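# Place the green block into the blue tray

## Task

Move the green block so it ends up inside the blue tray.

## Robot and tools

Robot: two arms, left_arm and right_arm, each with six revolute joints and a parallel two-finger gripper. Calibrated base positions in the scene frame: left_arm at (+0.004, +0.276, 0) m, quat_wxyz (+1.000, 0, 0, -0.005); right_arm at (-0.013, -0.336, 0) m, quat_wxyz (+1.000, 0, 0, -0.012).

Frames: the scene frame has its origin at table-top height, halfway between the nominal bases. +z points up, +x points out over the table, and left_arm sits on the +y side. Arm names do not match image sides. Fixed cameras and the table use the scene frame. Each arm's hand position, orientation, velocities and wrist-camera pose are reported in that arm's own base frame. Printed hand poses may be a few cm off, more at long reach. The fingers point along the gripper's +z axis and open along its y axis. end_effector_position is the pinch point between the pads, about 1 cm short of the fingertips.

Command row: every row has exactly 14 numbers. The first 7 belong to left_arm and the last 7 to right_arm, even when only one arm moves. Per arm the order is: elbow, wrist yaw, shoulder, wrist pitch, wrist roll, waist, gripper opening. The six joint values are absolute target angles in radians, in the same convention as Joint positions; they are not offsets. Opening runs from -1 (closed) to +1 (fully open). Wrist pitch is sign-flipped relative to the URDF. Stated URDF ranges: waist -2.880..2.880, shoulder 0.000..3.142, elbow 0.000..3.019, wrist pitch -1.693..1.571 (so -1.571..1.693 in your numbers), wrist yaw -1.571..1.571, wrist roll -2.094..2.094. Real ends can differ by up to 0.084 rad. A target more than 0.084 rad beyond a stated end, and farther out than the current angle, is refused. A target past the real end is clipped there and reported as "joint sent to its limit". To keep one gripper unchanged, repeat its current command; writing 0 is itself a command.

Tools:
- execute_actions(actions, cameras): actions is a list of actions. Each action is a table of up to 15 rows, and each row runs for one 1/30 s control step. A shorter table repeats its last row until 15 steps are done. cameras is a list of names, ["all"], or []. If left out, an empty actions list returns all images and otherwise none. An empty list only reports state. The joint targets lead the measured angles by a limited amount per step, and a step that would move the gripper more than 110 mm gets scaled back. Long motions therefore need several actions.
- move(target, speed, blend, opening_speed, grip_force, blocking, cameras): target is one 14-number row or a list of up to 15 rows. These are absolute joint angles plus openings, laid out as above. All joints move in sync, so the hand follows a curve. There is no obstacle avoidance. speed is in rad/s for the joint with the farthest to go: 0.01 to 12.57, default 0.5, given as one value or one per target. blend is in rad and rounds corners at intermediate targets; 0 means stop at each one. opening_speed is per second on the -1..+1 scale, at least 0.2. grip_force is newtons per finger pad, 10 to 50, as one value or a list per arm. It persists, and lower values close slowly. With blocking=false the call returns after about 0.5 s while the move continues, and a new move replaces it. The whole list must fit within 10 s. The result's "move:" line reports done, off_target (at rest but more than 0.035 rad from target), moving, held or fault, and may add limits=held. Neither done nor off_target tells you about contact.
- wait(seconds 0..10, cameras): lets time pass while holding the last commands. It returns early if a running move ends.
- stop(cameras): brakes the current move. Faster moves need more room to stop.
- zoom_image(camera, region): region is [x0, y0, x1, y1] in pixels of the latest full image of that camera, at most 504x504 in size. Cameras: cam_high, cam_low, cam_over, cam_left_wrist, cam_right_wrist, each 672x504.
- read_manual(section="licences"): licence text only.
- finished_scene(scene=1): ends the scene permanently. The block must stay in the tray with no robot support.

Result lines: Joint positions and Joint velocities give one block per arm in the row order (rad, rad/s), followed by the pad gap in m (0.094 when fully open). "within noise" means the arm is still. Joint targets shows what the joints are currently being driven toward. Tool commands shows the current gripper commands. grip_measured is the finger opening on the command scale; it can read a little wide when empty and about 0.064 narrower than a hard part when squeezing. Joint torques are in N m in joint order, noisy and offset; numbers 1 and 4 wrap at ±28. "joint command not followed" means the clearance check altered some targets. Step readings list joint angles at some steps after execute_actions. MOTOR HOT appears at 85 °C. At 100 °C an OVER-TEMPERATURE FAULT makes that arm go limp and drop for 30-60 s or longer.

Gripping: past first contact, force rises about 1 N per 0.001 of command below the touch reading, then jumps to the force limit. To release, command an opening well above grip_measured.

Avoid: knocking the block or tray off the table or leaving them off it, dropping parts from a height, releasing moving parts, fast impacts, and pressing hard on the table or fixed objects. Never let the arms touch or squeeze each other. Do not hold loads or stretched poses for long, because motors overheat. A non-blocking move keeps running between your replies. Smooth, economical motions are preferred.

Each tool is called after "Emit:" in YAML: its name, and indented under it one key for each argument.

## Session

Emit:
execute_actions:
  actions: []

Scene clock: 0.00 s.
left_arm: end_effector_position=(+0.3027, +0.3543, +0.2691) grip_measured=+1.000 end_effector_quat_wxyz=(+0.444, -0.553, +0.660, +0.247) | right_arm: end_effector_position=(+0.3790, +0.1847, +0.3016) grip_measured=+1.000 end_effector_quat_wxyz=(+0.195, +0.203, +0.936, -0.212)
Joint names: [elbow, wrist yaw, shoulder, wrist pitch, wrist roll, waist]
Joint positions: left_arm=[0.791 -0.431 1.059 0.295 -0.447 0.708 0.094] | right_arm=[1.484 0.576 1.468 1.686 1.137 0.681 0.094]
Joint velocities: within noise
Joint torques (N m): no reading
Heat: left arm: hottest waist 25 °C; right arm: hottest elbow 27 °C.
Joint targets: left_arm=[0.814 -0.431 1.063 0.293 -0.447 0.708] | right_arm=[1.507 0.576 1.471 1.686 1.137 0.681]
Tool commands: left_gripper/opening=+1.0 right_gripper/opening=+1.0

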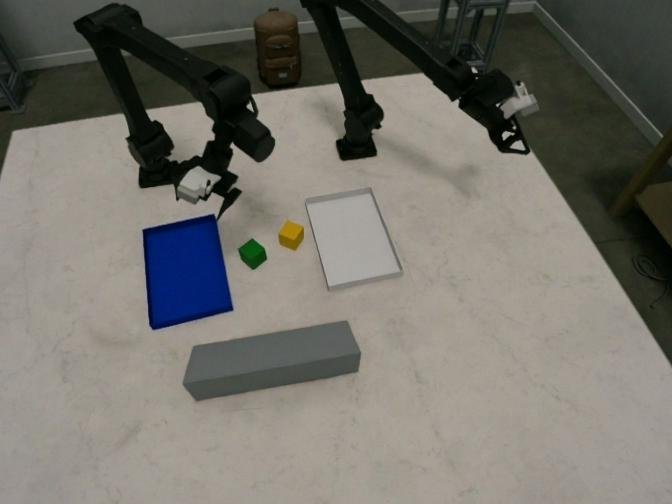

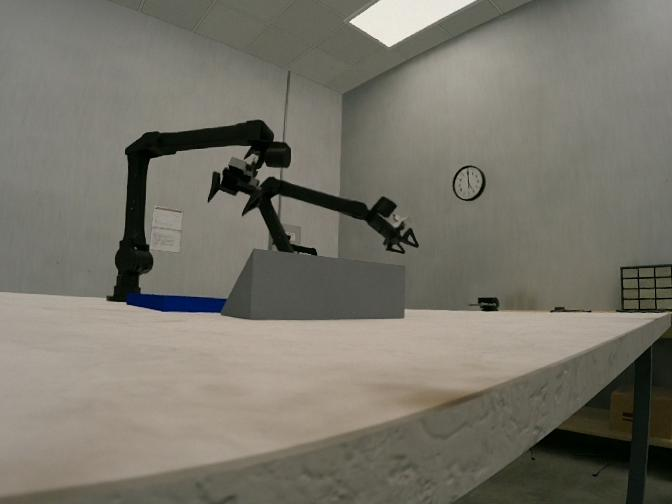

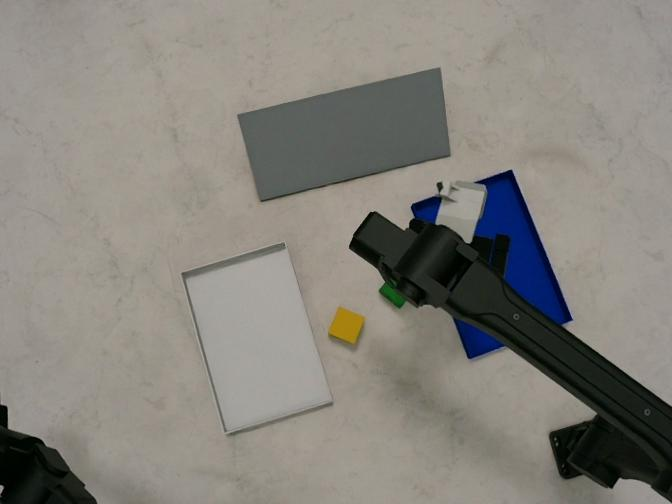

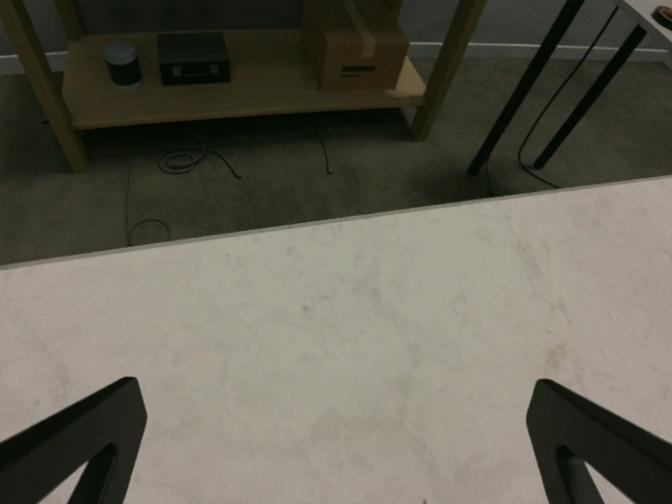

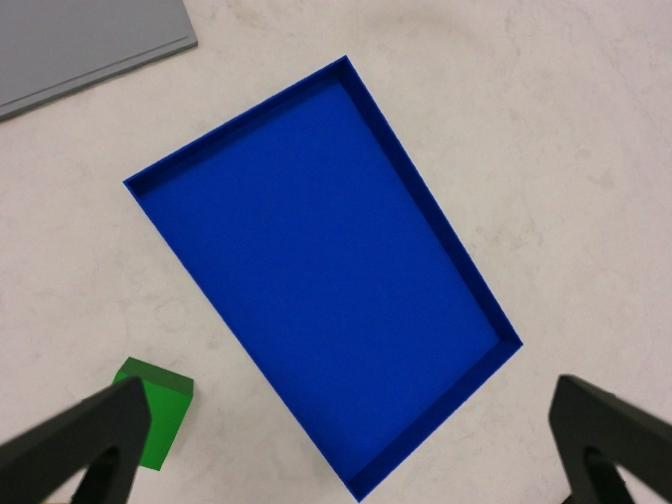

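Emit:
zoom_image:
  camera: "cam_right_wrist"
  region: [60, 320, 260, 504]

Emit:
zoom_image:
  camera: "cam_high"
  region: [130, 180, 420, 400]

Scaled by 2.520 from the camera's 672x504 image, which has a finer 960x720 frame.

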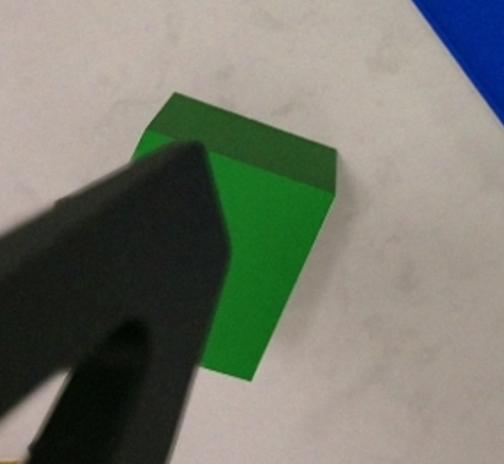

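Scaled by 1.738 from the camera's 672x504 image, which has a finer 960x720 frame.

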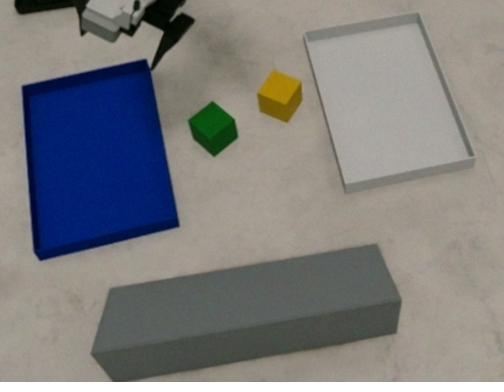

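Emit:
move:
  target: [0.814, -0.431, 1.063, 0.293, -0.447, 0.708, 1.0, 1.255, 0.0, 1.554, 1.272, 0.028, 0.683, 1.0]
  speed: 1.3
  cameras: ["cam_right_wrist", "cam_high", "cam_over"]

Scene clock: 151.77 s.
left_arm: end_effector_position=(+0.3027, +0.3543, +0.2691) grip_measured=+1.000 end_effector_quat_wxyz=(+0.444, -0.553, +0.660, +0.247) | right_arm: end_effector_position=(+0.3508, +0.2831, +0.1607) grip_measured=+1.000 end_effector_quat_wxyz=(+0.009, -0.317, +0.948, +0.001)
Joint names: [elbow, wrist yaw, shoulder, wrist pitch, wrist roll, waist]
Joint positions: left_arm=[0.791 -0.431 1.059 0.295 -0.447 0.708 0.094] | right_arm=[1.269 0.004 1.541 1.281 0.037 0.681 0.094]
Joint torques (N m): left_arm=[11.03 -0.26 -6.83 -1.81 0.09 1.49] | right_arm=[8.42 -0.26 -12.22 -0.76 -0.1 0.21]
Heat: left arm: hottest elbow 29 °C; right arm: hottest elbow 34 °C.
Joint targets: left_arm=[0.814 -0.431 1.063 0.293 -0.447 0.708] | right_arm=[1.255 0.000 1.554 1.272 0.028 0.683]
move: done
Images, in order (width x height): cam_high 672x504, cam_over 672x504, cam_right_wrist 672x504.

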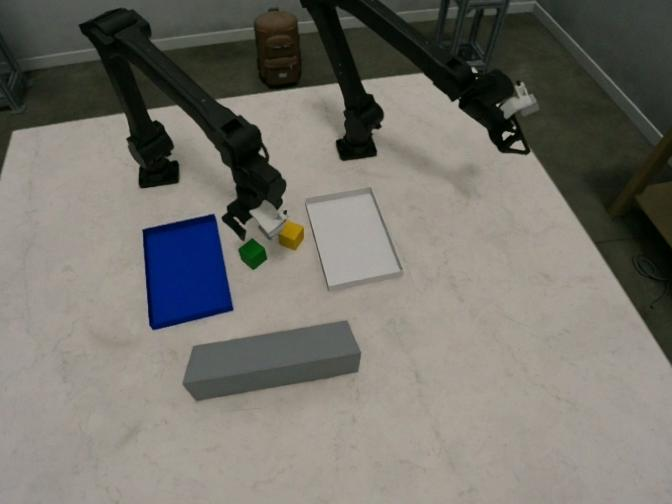

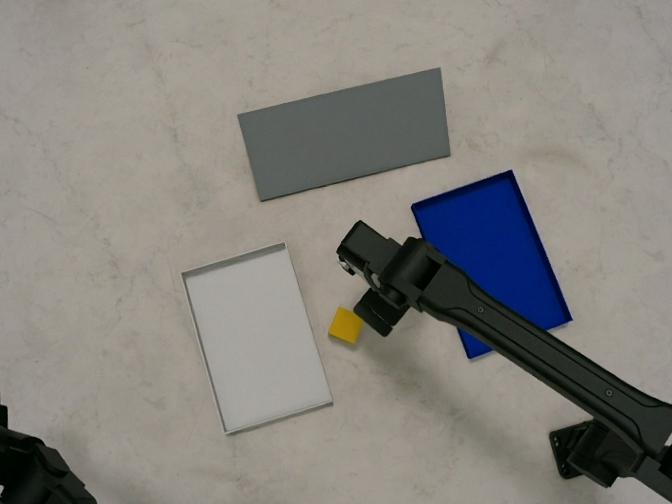

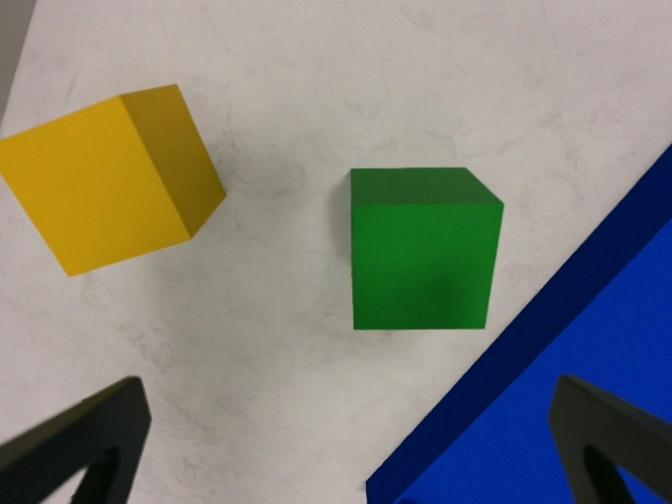

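Emit:
move:
  target:
    - [0.814, -0.431, 1.063, 0.293, -0.447, 0.708, 1.0, 1.291, 0.0, 1.584, 1.278, -0.018, 0.627, 0.5]
    - [0.814, -0.431, 1.063, 0.293, -0.447, 0.708, 1.0, 1.215, 0.0, 1.625, 1.161, -0.018, 0.627, 0.5]
  speed: 0.4
  blend: [0.02, 0]
  cameras: ["cam_right_wrist", "cam_high", "cam_low"]

Scene clock: 299.80 s.
left_arm: end_effector_position=(+0.3027, +0.3543, +0.2691) grip_measured=+1.000 end_effector_quat_wxyz=(+0.444, -0.553, +0.660, +0.247) | right_arm: end_effector_position=(+0.3750, +0.2714, +0.1133) grip_measured=+0.503 end_effector_quat_wxyz=(+0.006, -0.314, +0.950, +0.001)
Joint names: [elbow, wrist yaw, shoulder, wrist pitch, wrist roll, waist]
Joint positions: left_arm=[0.791 -0.431 1.059 0.295 -0.447 0.708 0.094] | right_arm=[1.227 0.003 1.615 1.17 -0.01 0.628 0.071]
Joint torques (N m): left_arm=[11.07 -0.26 -6.89 -1.85 0.08 1.61] | right_arm=[8.24 -0.22 -13.16 -0.79 -0.11 -0.03]
Heat: left arm: hottest elbow 30 °C; right arm: hottest elbow 30 °C.
Joint targets: left_arm=[0.814 -0.431 1.063 0.293 -0.447 0.708] | right_arm=[1.215 0.000 1.625 1.161 -0.018 0.627]
move: done
Images, in order (width x height): cam_high 672x504, cam_low 672x504, cam_right_wrist 672x504.

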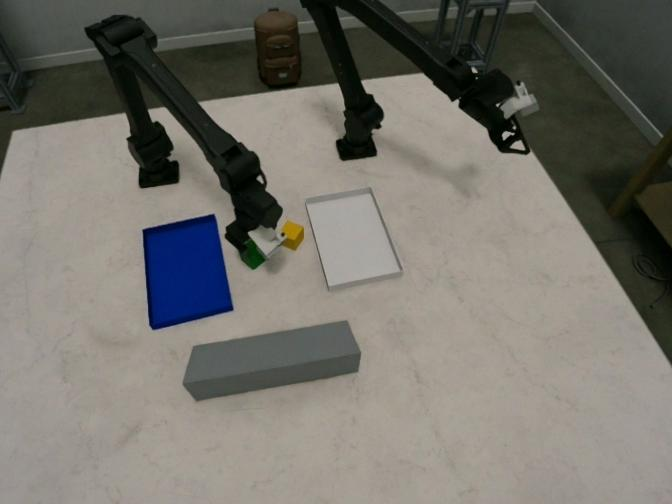

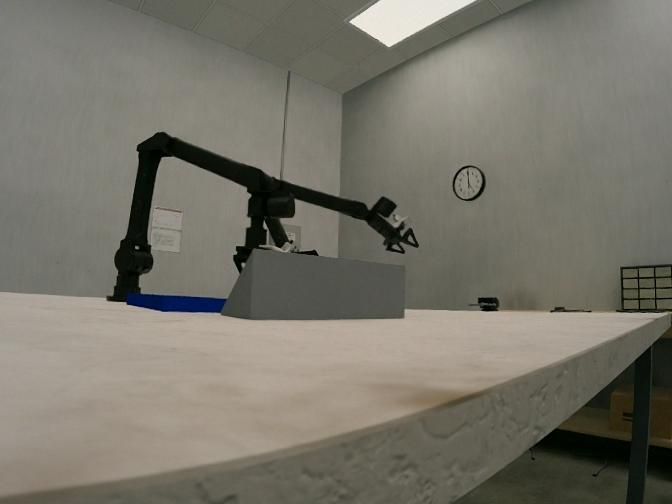

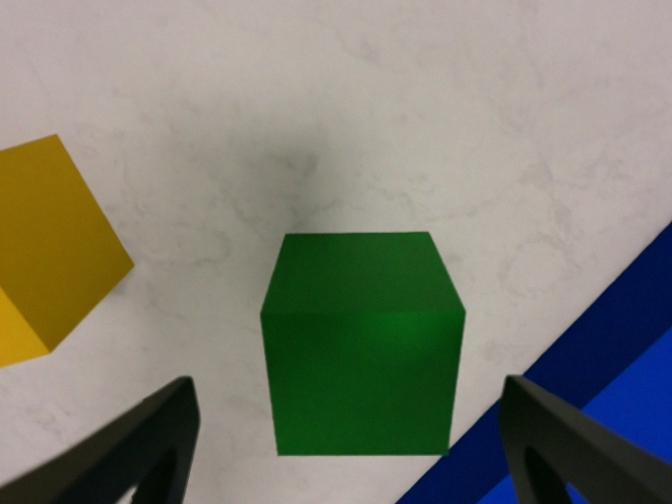

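Emit:
move:
  target:
    - [0.814, -0.431, 1.063, 0.293, -0.447, 0.708, 1.0, 1.126, 0.0, 1.654, 1.043, -0.022, 0.620, 0.5]
    - [0.814, -0.431, 1.063, 0.293, -0.447, 0.708, 1.0, 1.126, 0.0, 1.654, 1.043, -0.022, 0.620, -0.25]
  speed: 0.25
  opening_speed: 0.8
  cameras: ["cam_right_wrist", "cam_high"]

Scene clock: 375.67 s.
left_arm: end_effector_position=(+0.3027, +0.3543, +0.2691) grip_measured=+1.000 end_effector_quat_wxyz=(+0.444, -0.553, +0.660, +0.247) | right_arm: end_effector_position=(+0.3684, +0.2664, +0.0712) grip_measured=+0.066 end_effector_quat_wxyz=(+0.007, -0.316, +0.949, +0.001)
Joint names: [elbow, wrist yaw, shoulder, wrist pitch, wrist roll, waist]
Joint positions: left_arm=[0.791 -0.431 1.059 0.295 -0.447 0.708 0.094] | right_arm=[1.138 0.003 1.642 1.052 -0.014 0.628 0.05]
Joint torques (N m): left_arm=[11.1 -0.25 -6.77 -1.85 0.07 1.61] | right_arm=[7.71 -0.22 -12.86 -0.76 -0.11 -0.5]
Heat: left arm: hottest elbow 30 °C; right arm: hottest elbow 30 °C.
Joint targets: left_arm=[0.814 -0.431 1.063 0.293 -0.447 0.708] | right_arm=[1.126 0.000 1.654 1.043 -0.022 0.620]
move: done
Images, in order (width x height): cam_high 672x504, cam_right_wrist 672x504.

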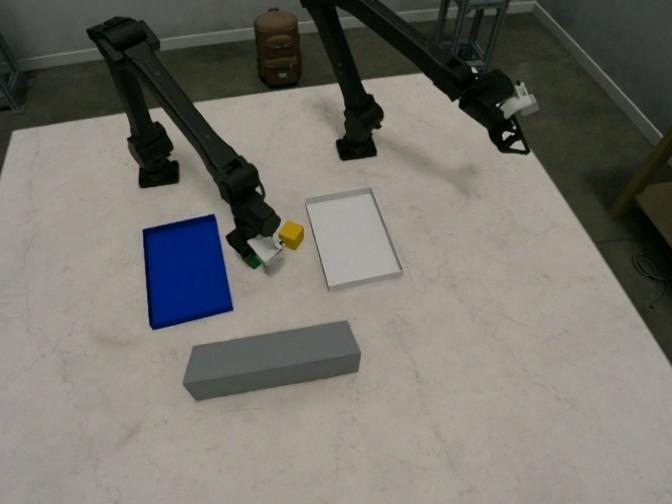

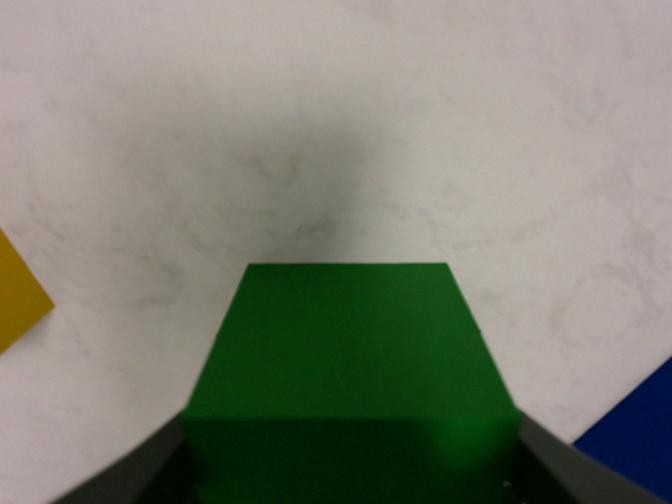

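Emit:
move:
  target:
    - [0.814, -0.431, 1.063, 0.293, -0.447, 0.708, 1.0, 1.221, 0.0, 1.584, 1.209, -0.022, 0.620, -0.25]
    - [0.814, -0.431, 1.063, 0.293, -0.447, 0.708, 1.0, 1.048, 0.0, 1.416, 1.203, -0.022, 0.248, -0.25]
    - [0.814, -0.431, 1.063, 0.293, -0.447, 0.708, 1.0, 0.959, 0.0, 1.482, 1.048, -0.022, 0.248, -0.25]
  speed: [0.5, 0.7, 0.25]
  blend: [0.05, 0.03, 0]
  cameras: ["cam_right_wrist", "cam_high", "cam_low"]

Scene clock: 434.83 s.
left_arm: end_effector_position=(+0.3027, +0.3543, +0.2691) grip_measured=+1.000 end_effector_quat_wxyz=(+0.444, -0.553, +0.660, +0.247) | right_arm: end_effector_position=(+0.3768, +0.0946, +0.0799) grip_measured=+0.066 end_effector_quat_wxyz=(+0.002, -0.131, +0.991, +0.000)
Joint names: [elbow, wrist yaw, shoulder, wrist pitch, wrist roll, waist]
Joint positions: left_arm=[0.791 -0.431 1.059 0.295 -0.447 0.708 0.094] | right_arm=[0.968 0.001 1.476 1.057 -0.015 0.247 0.05]
Joint torques (N m): left_arm=[11.07 -0.24 -6.65 -1.92 0.1 1.55] | right_arm=[7.98 -0.15 -10.58 -0.7 -0.1 0.21]
Heat: left arm: hottest elbow 30 °C; right arm: hottest elbow 29 °C.
Joint targets: left_arm=[0.814 -0.431 1.063 0.293 -0.447 0.708] | right_arm=[0.959 0.000 1.482 1.048 -0.022 0.248]
move: done
Images, in order (width x height): cam_high 672x504, cam_low 672x504, cam_right_wrist 672x504.

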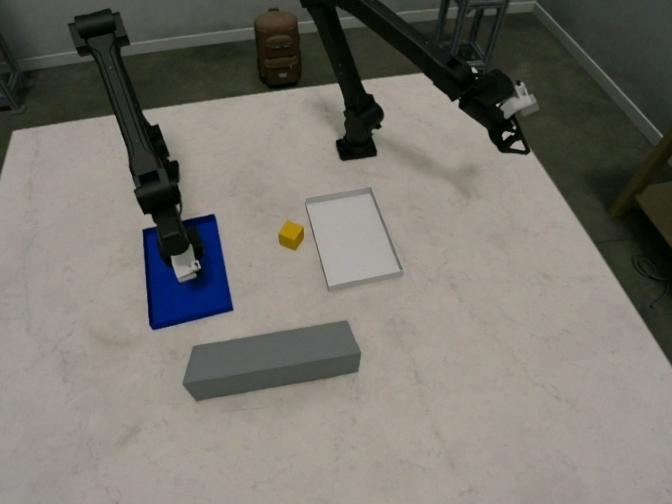

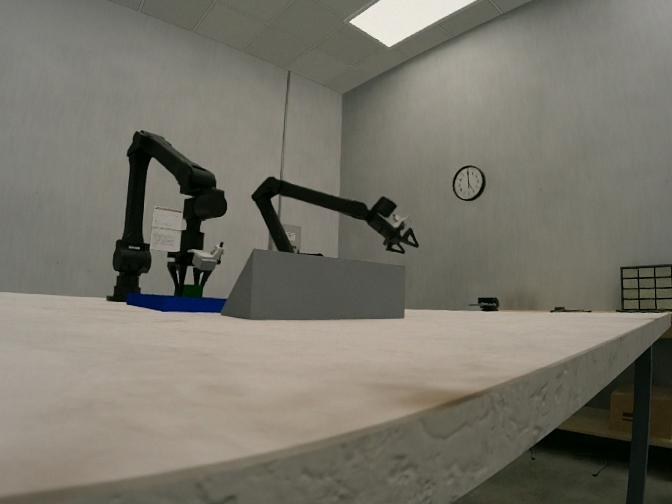

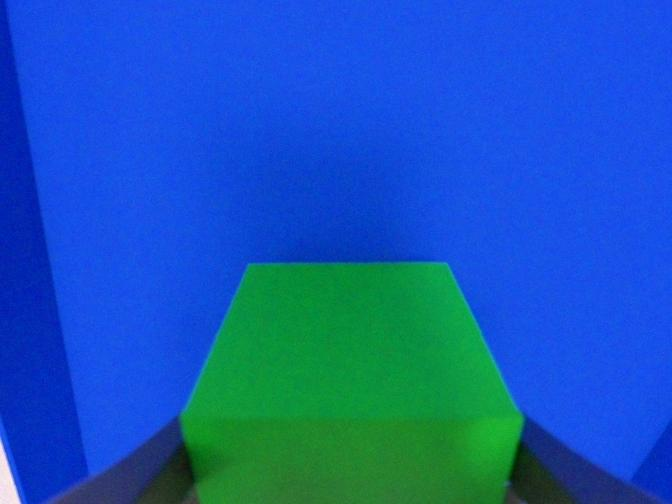

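Emit:
move:
  target: [0.814, -0.431, 1.063, 0.293, -0.447, 0.708, 1.0, 0.950, 0.0, 1.491, 1.031, -0.022, 0.248, -0.25]
  speed: 0.05
  cameras: ["cam_right_wrist"]

Scene clock: 456.87 s.
left_arm: end_effector_position=(+0.3027, +0.3543, +0.2691) grip_measured=+1.000 end_effector_quat_wxyz=(+0.444, -0.553, +0.660, +0.247) | right_arm: end_effector_position=(+0.3776, +0.0948, +0.0761) grip_measured=+0.066 end_effector_quat_wxyz=(+0.005, -0.131, +0.991, +0.000)
Joint names: [elbow, wrist yaw, shoulder, wrist pitch, wrist roll, waist]
Joint positions: left_arm=[0.791 -0.431 1.059 0.295 -0.447 0.708 0.094] | right_arm=[0.96 0.001 1.48 1.041 -0.015 0.247 0.05]
Joint torques (N m): left_arm=[11.11 -0.24 -7 -1.88 0.06 1.49] | right_arm=[7.79 -0.14 -10.17 -0.73 -0.1 0.15]
Heat: left arm: hottest elbow 30 °C; right arm: hottest elbow 30 °C.
Joint targets: left_arm=[0.814 -0.431 1.063 0.293 -0.447 0.708] | right_arm=[0.950 0.000 1.491 1.031 -0.022 0.248]
move: done
Images, in order (width x height): cam_right_wrist 672x504.

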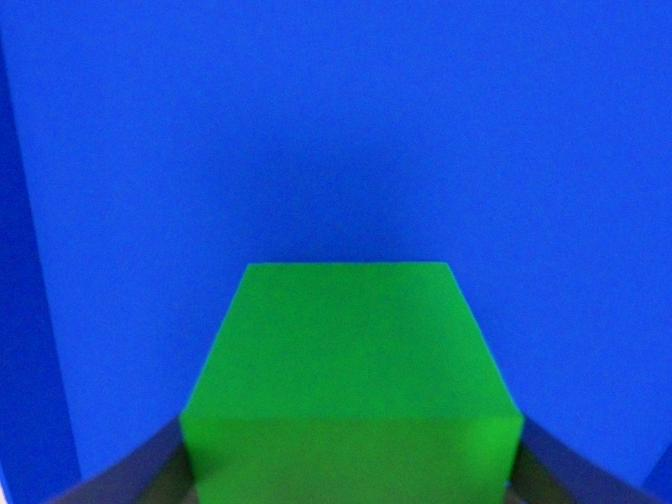

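Emit:
move:
  target: [0.814, -0.431, 1.063, 0.293, -0.447, 0.708, 1.0, 0.945, 0.0, 1.496, 1.021, -0.022, 0.248, -0.25]
  speed: 0.05
  cameras: ["cam_right_wrist"]

Emit:
zoom_image:
  camera: "cam_right_wrist"
  region: [200, 200, 500, 420]

Scene clock: 480.43 s.
left_arm: end_effector_position=(+0.3027, +0.3543, +0.2691) grip_measured=+1.000 end_effector_quat_wxyz=(+0.444, -0.553, +0.660, +0.247) | right_arm: end_effector_position=(+0.3778, +0.0948, +0.0728) grip_measured=+0.066 end_effector_quat_wxyz=(+0.006, -0.131, +0.991, +0.000)
Joint names: [elbow, wrist yaw, shoulder, wrist pitch, wrist roll, waist]
Joint positions: left_arm=[0.791 -0.431 1.059 0.295 -0.447 0.708 0.094] | right_arm=[0.955 0.001 1.485 1.03 -0.015 0.247 0.05]
Joint torques (N m): left_arm=[11.08 -0.21 -6.71 -1.92 0.08 1.26] | right_arm=[7.75 -0.15 -10.23 -0.75 -0.1 0.15]
Heat: left arm: hottest elbow 30 °C; right arm: hottest elbow 29 °C.
Joint targets: left_arm=[0.814 -0.431 1.063 0.293 -0.447 0.708] | right_arm=[0.945 0.000 1.496 1.021 -0.022 0.248]
move: done
Images, in order (width x height): cam_right_wrist 672x504.

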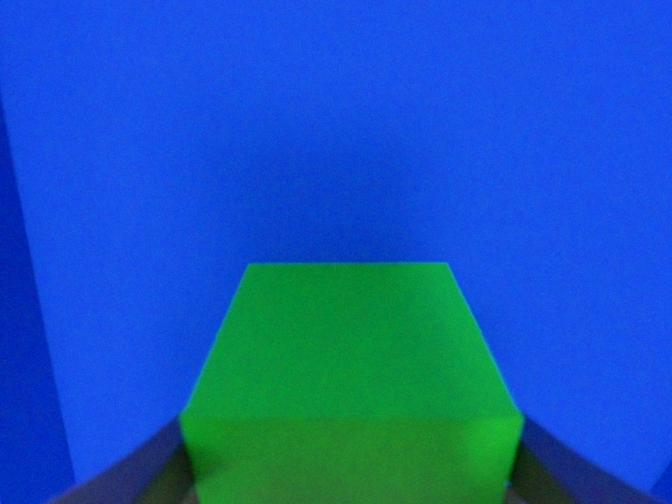

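Scaled by 1.680 from the camera's 672x504 image, which has a finer 960x720 frame.

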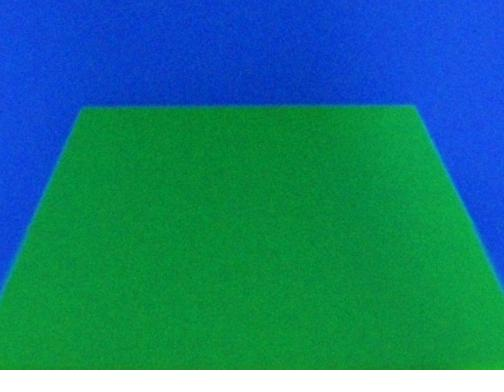

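Emit:
move:
  target: [0.814, -0.431, 1.063, 0.293, -0.447, 0.708, 1.0, 0.939, 0.0, 1.502, 1.009, -0.022, 0.248, -0.25]
  speed: 0.05
  cameras: ["cam_right_wrist"]

Emit:
zoom_image:
  camera: "cam_right_wrist"
  region: [0, 0, 200, 504]

Scene clock: 499.37 s.
left_arm: end_effector_position=(+0.3027, +0.3543, +0.2691) grip_measured=+1.000 end_effector_quat_wxyz=(+0.444, -0.553, +0.660, +0.247) | right_arm: end_effector_position=(+0.3796, +0.0953, +0.0720) grip_measured=+0.066 end_effector_quat_wxyz=(+0.009, -0.131, +0.991, +0.001)
Joint names: [elbow, wrist yaw, shoulder, wrist pitch, wrist roll, waist]
Joint positions: left_arm=[0.791 -0.431 1.059 0.295 -0.447 0.708 0.094] | right_arm=[0.955 0.001 1.487 1.022 -0.015 0.247 0.05]
Joint torques (N m): left_arm=[11.06 -0.23 -6.77 -1.89 0.1 1.61] | right_arm=[7.23 -0.15 -9.93 -0.9 -0.1 0.15]
Heat: left arm: hottest elbow 30 °C; right arm: hottest elbow 30 °C.
Joint targets: left_arm=[0.814 -0.431 1.063 0.293 -0.447 0.708] | right_arm=[0.939 0.000 1.502 1.009 -0.022 0.248]
move: done
Images, in order (width x height): cam_right_wrist 672x504.

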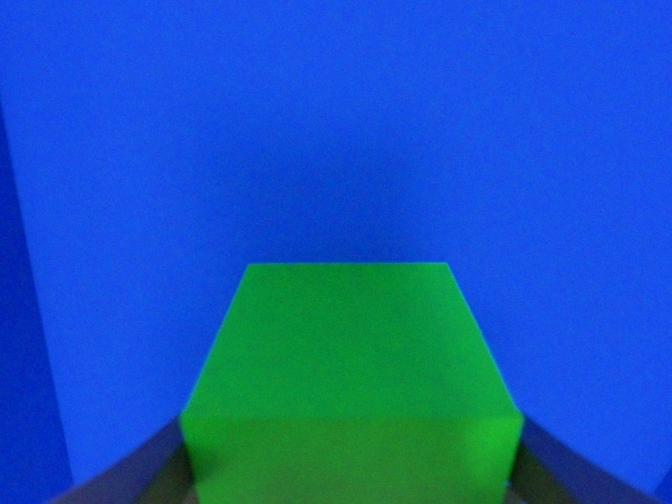

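Scaled by 1.000.

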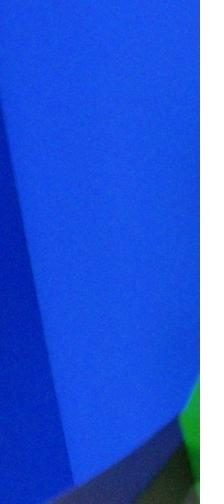

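Emit:
move:
  target:
    - [0.814, -0.431, 1.063, 0.293, -0.447, 0.708, 1.0, 0.947, 0.0, 1.494, 1.021, -0.022, 0.248, -0.25]
    - [0.814, -0.431, 1.063, 0.293, -0.447, 0.708, 1.0, 0.947, 0.0, 1.494, 1.021, -0.022, 0.248, 0.5]
    - [0.814, -0.431, 1.063, 0.293, -0.447, 0.708, 1.0, 1.048, 0.0, 1.416, 1.203, -0.022, 0.248, 0.5]
  speed: [0.1, 0.1, 0.35]
  opening_speed: 1.0
  cameras: ["cam_right_wrist", "cam_high"]

Scene clock: 516.00 s.
left_arm: end_effector_position=(+0.3027, +0.3543, +0.2691) grip_measured=+1.000 end_effector_quat_wxyz=(+0.444, -0.553, +0.660, +0.247) | right_arm: end_effector_position=(+0.3578, +0.0898, +0.1108) grip_measured=+0.497 end_effector_quat_wxyz=(-0.023, -0.131, +0.991, -0.003)
Joint names: [elbow, wrist yaw, shoulder, wrist pitch, wrist roll, waist]
Joint positions: left_arm=[0.791 -0.431 1.059 0.295 -0.447 0.708 0.094] | right_arm=[0.997 0.001 1.42 1.195 -0.015 0.247 0.07]
Joint torques (N m): left_arm=[11.02 -0.23 -6.83 -1.94 0.08 1.55] | right_arm=[13.19 -0.15 -10.75 -0.03 -0.1 0.21]
Heat: left arm: hottest elbow 30 °C; right arm: hottest elbow 30 °C.
Joint targets: left_arm=[0.814 -0.431 1.063 0.293 -0.447 0.708] | right_arm=[1.048 0.000 1.416 1.203 -0.022 0.248]
move: off_target (right_arm); right_arm: the elbow is farthest, 0.051 rad from its target
Images, in order (width x height): cam_high 672x504, cam_right_wrist 672x504.

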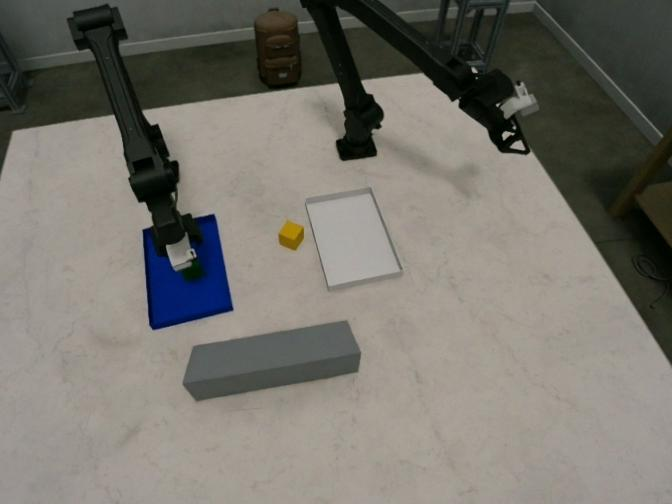

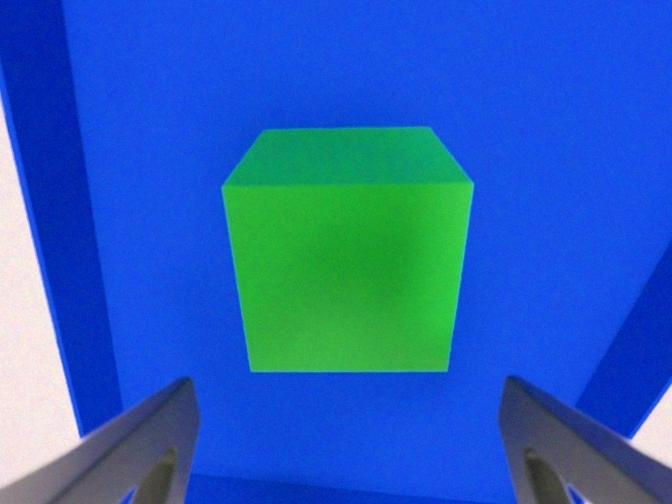

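Emit:
finished_scene:

The scene is finished: the task was done.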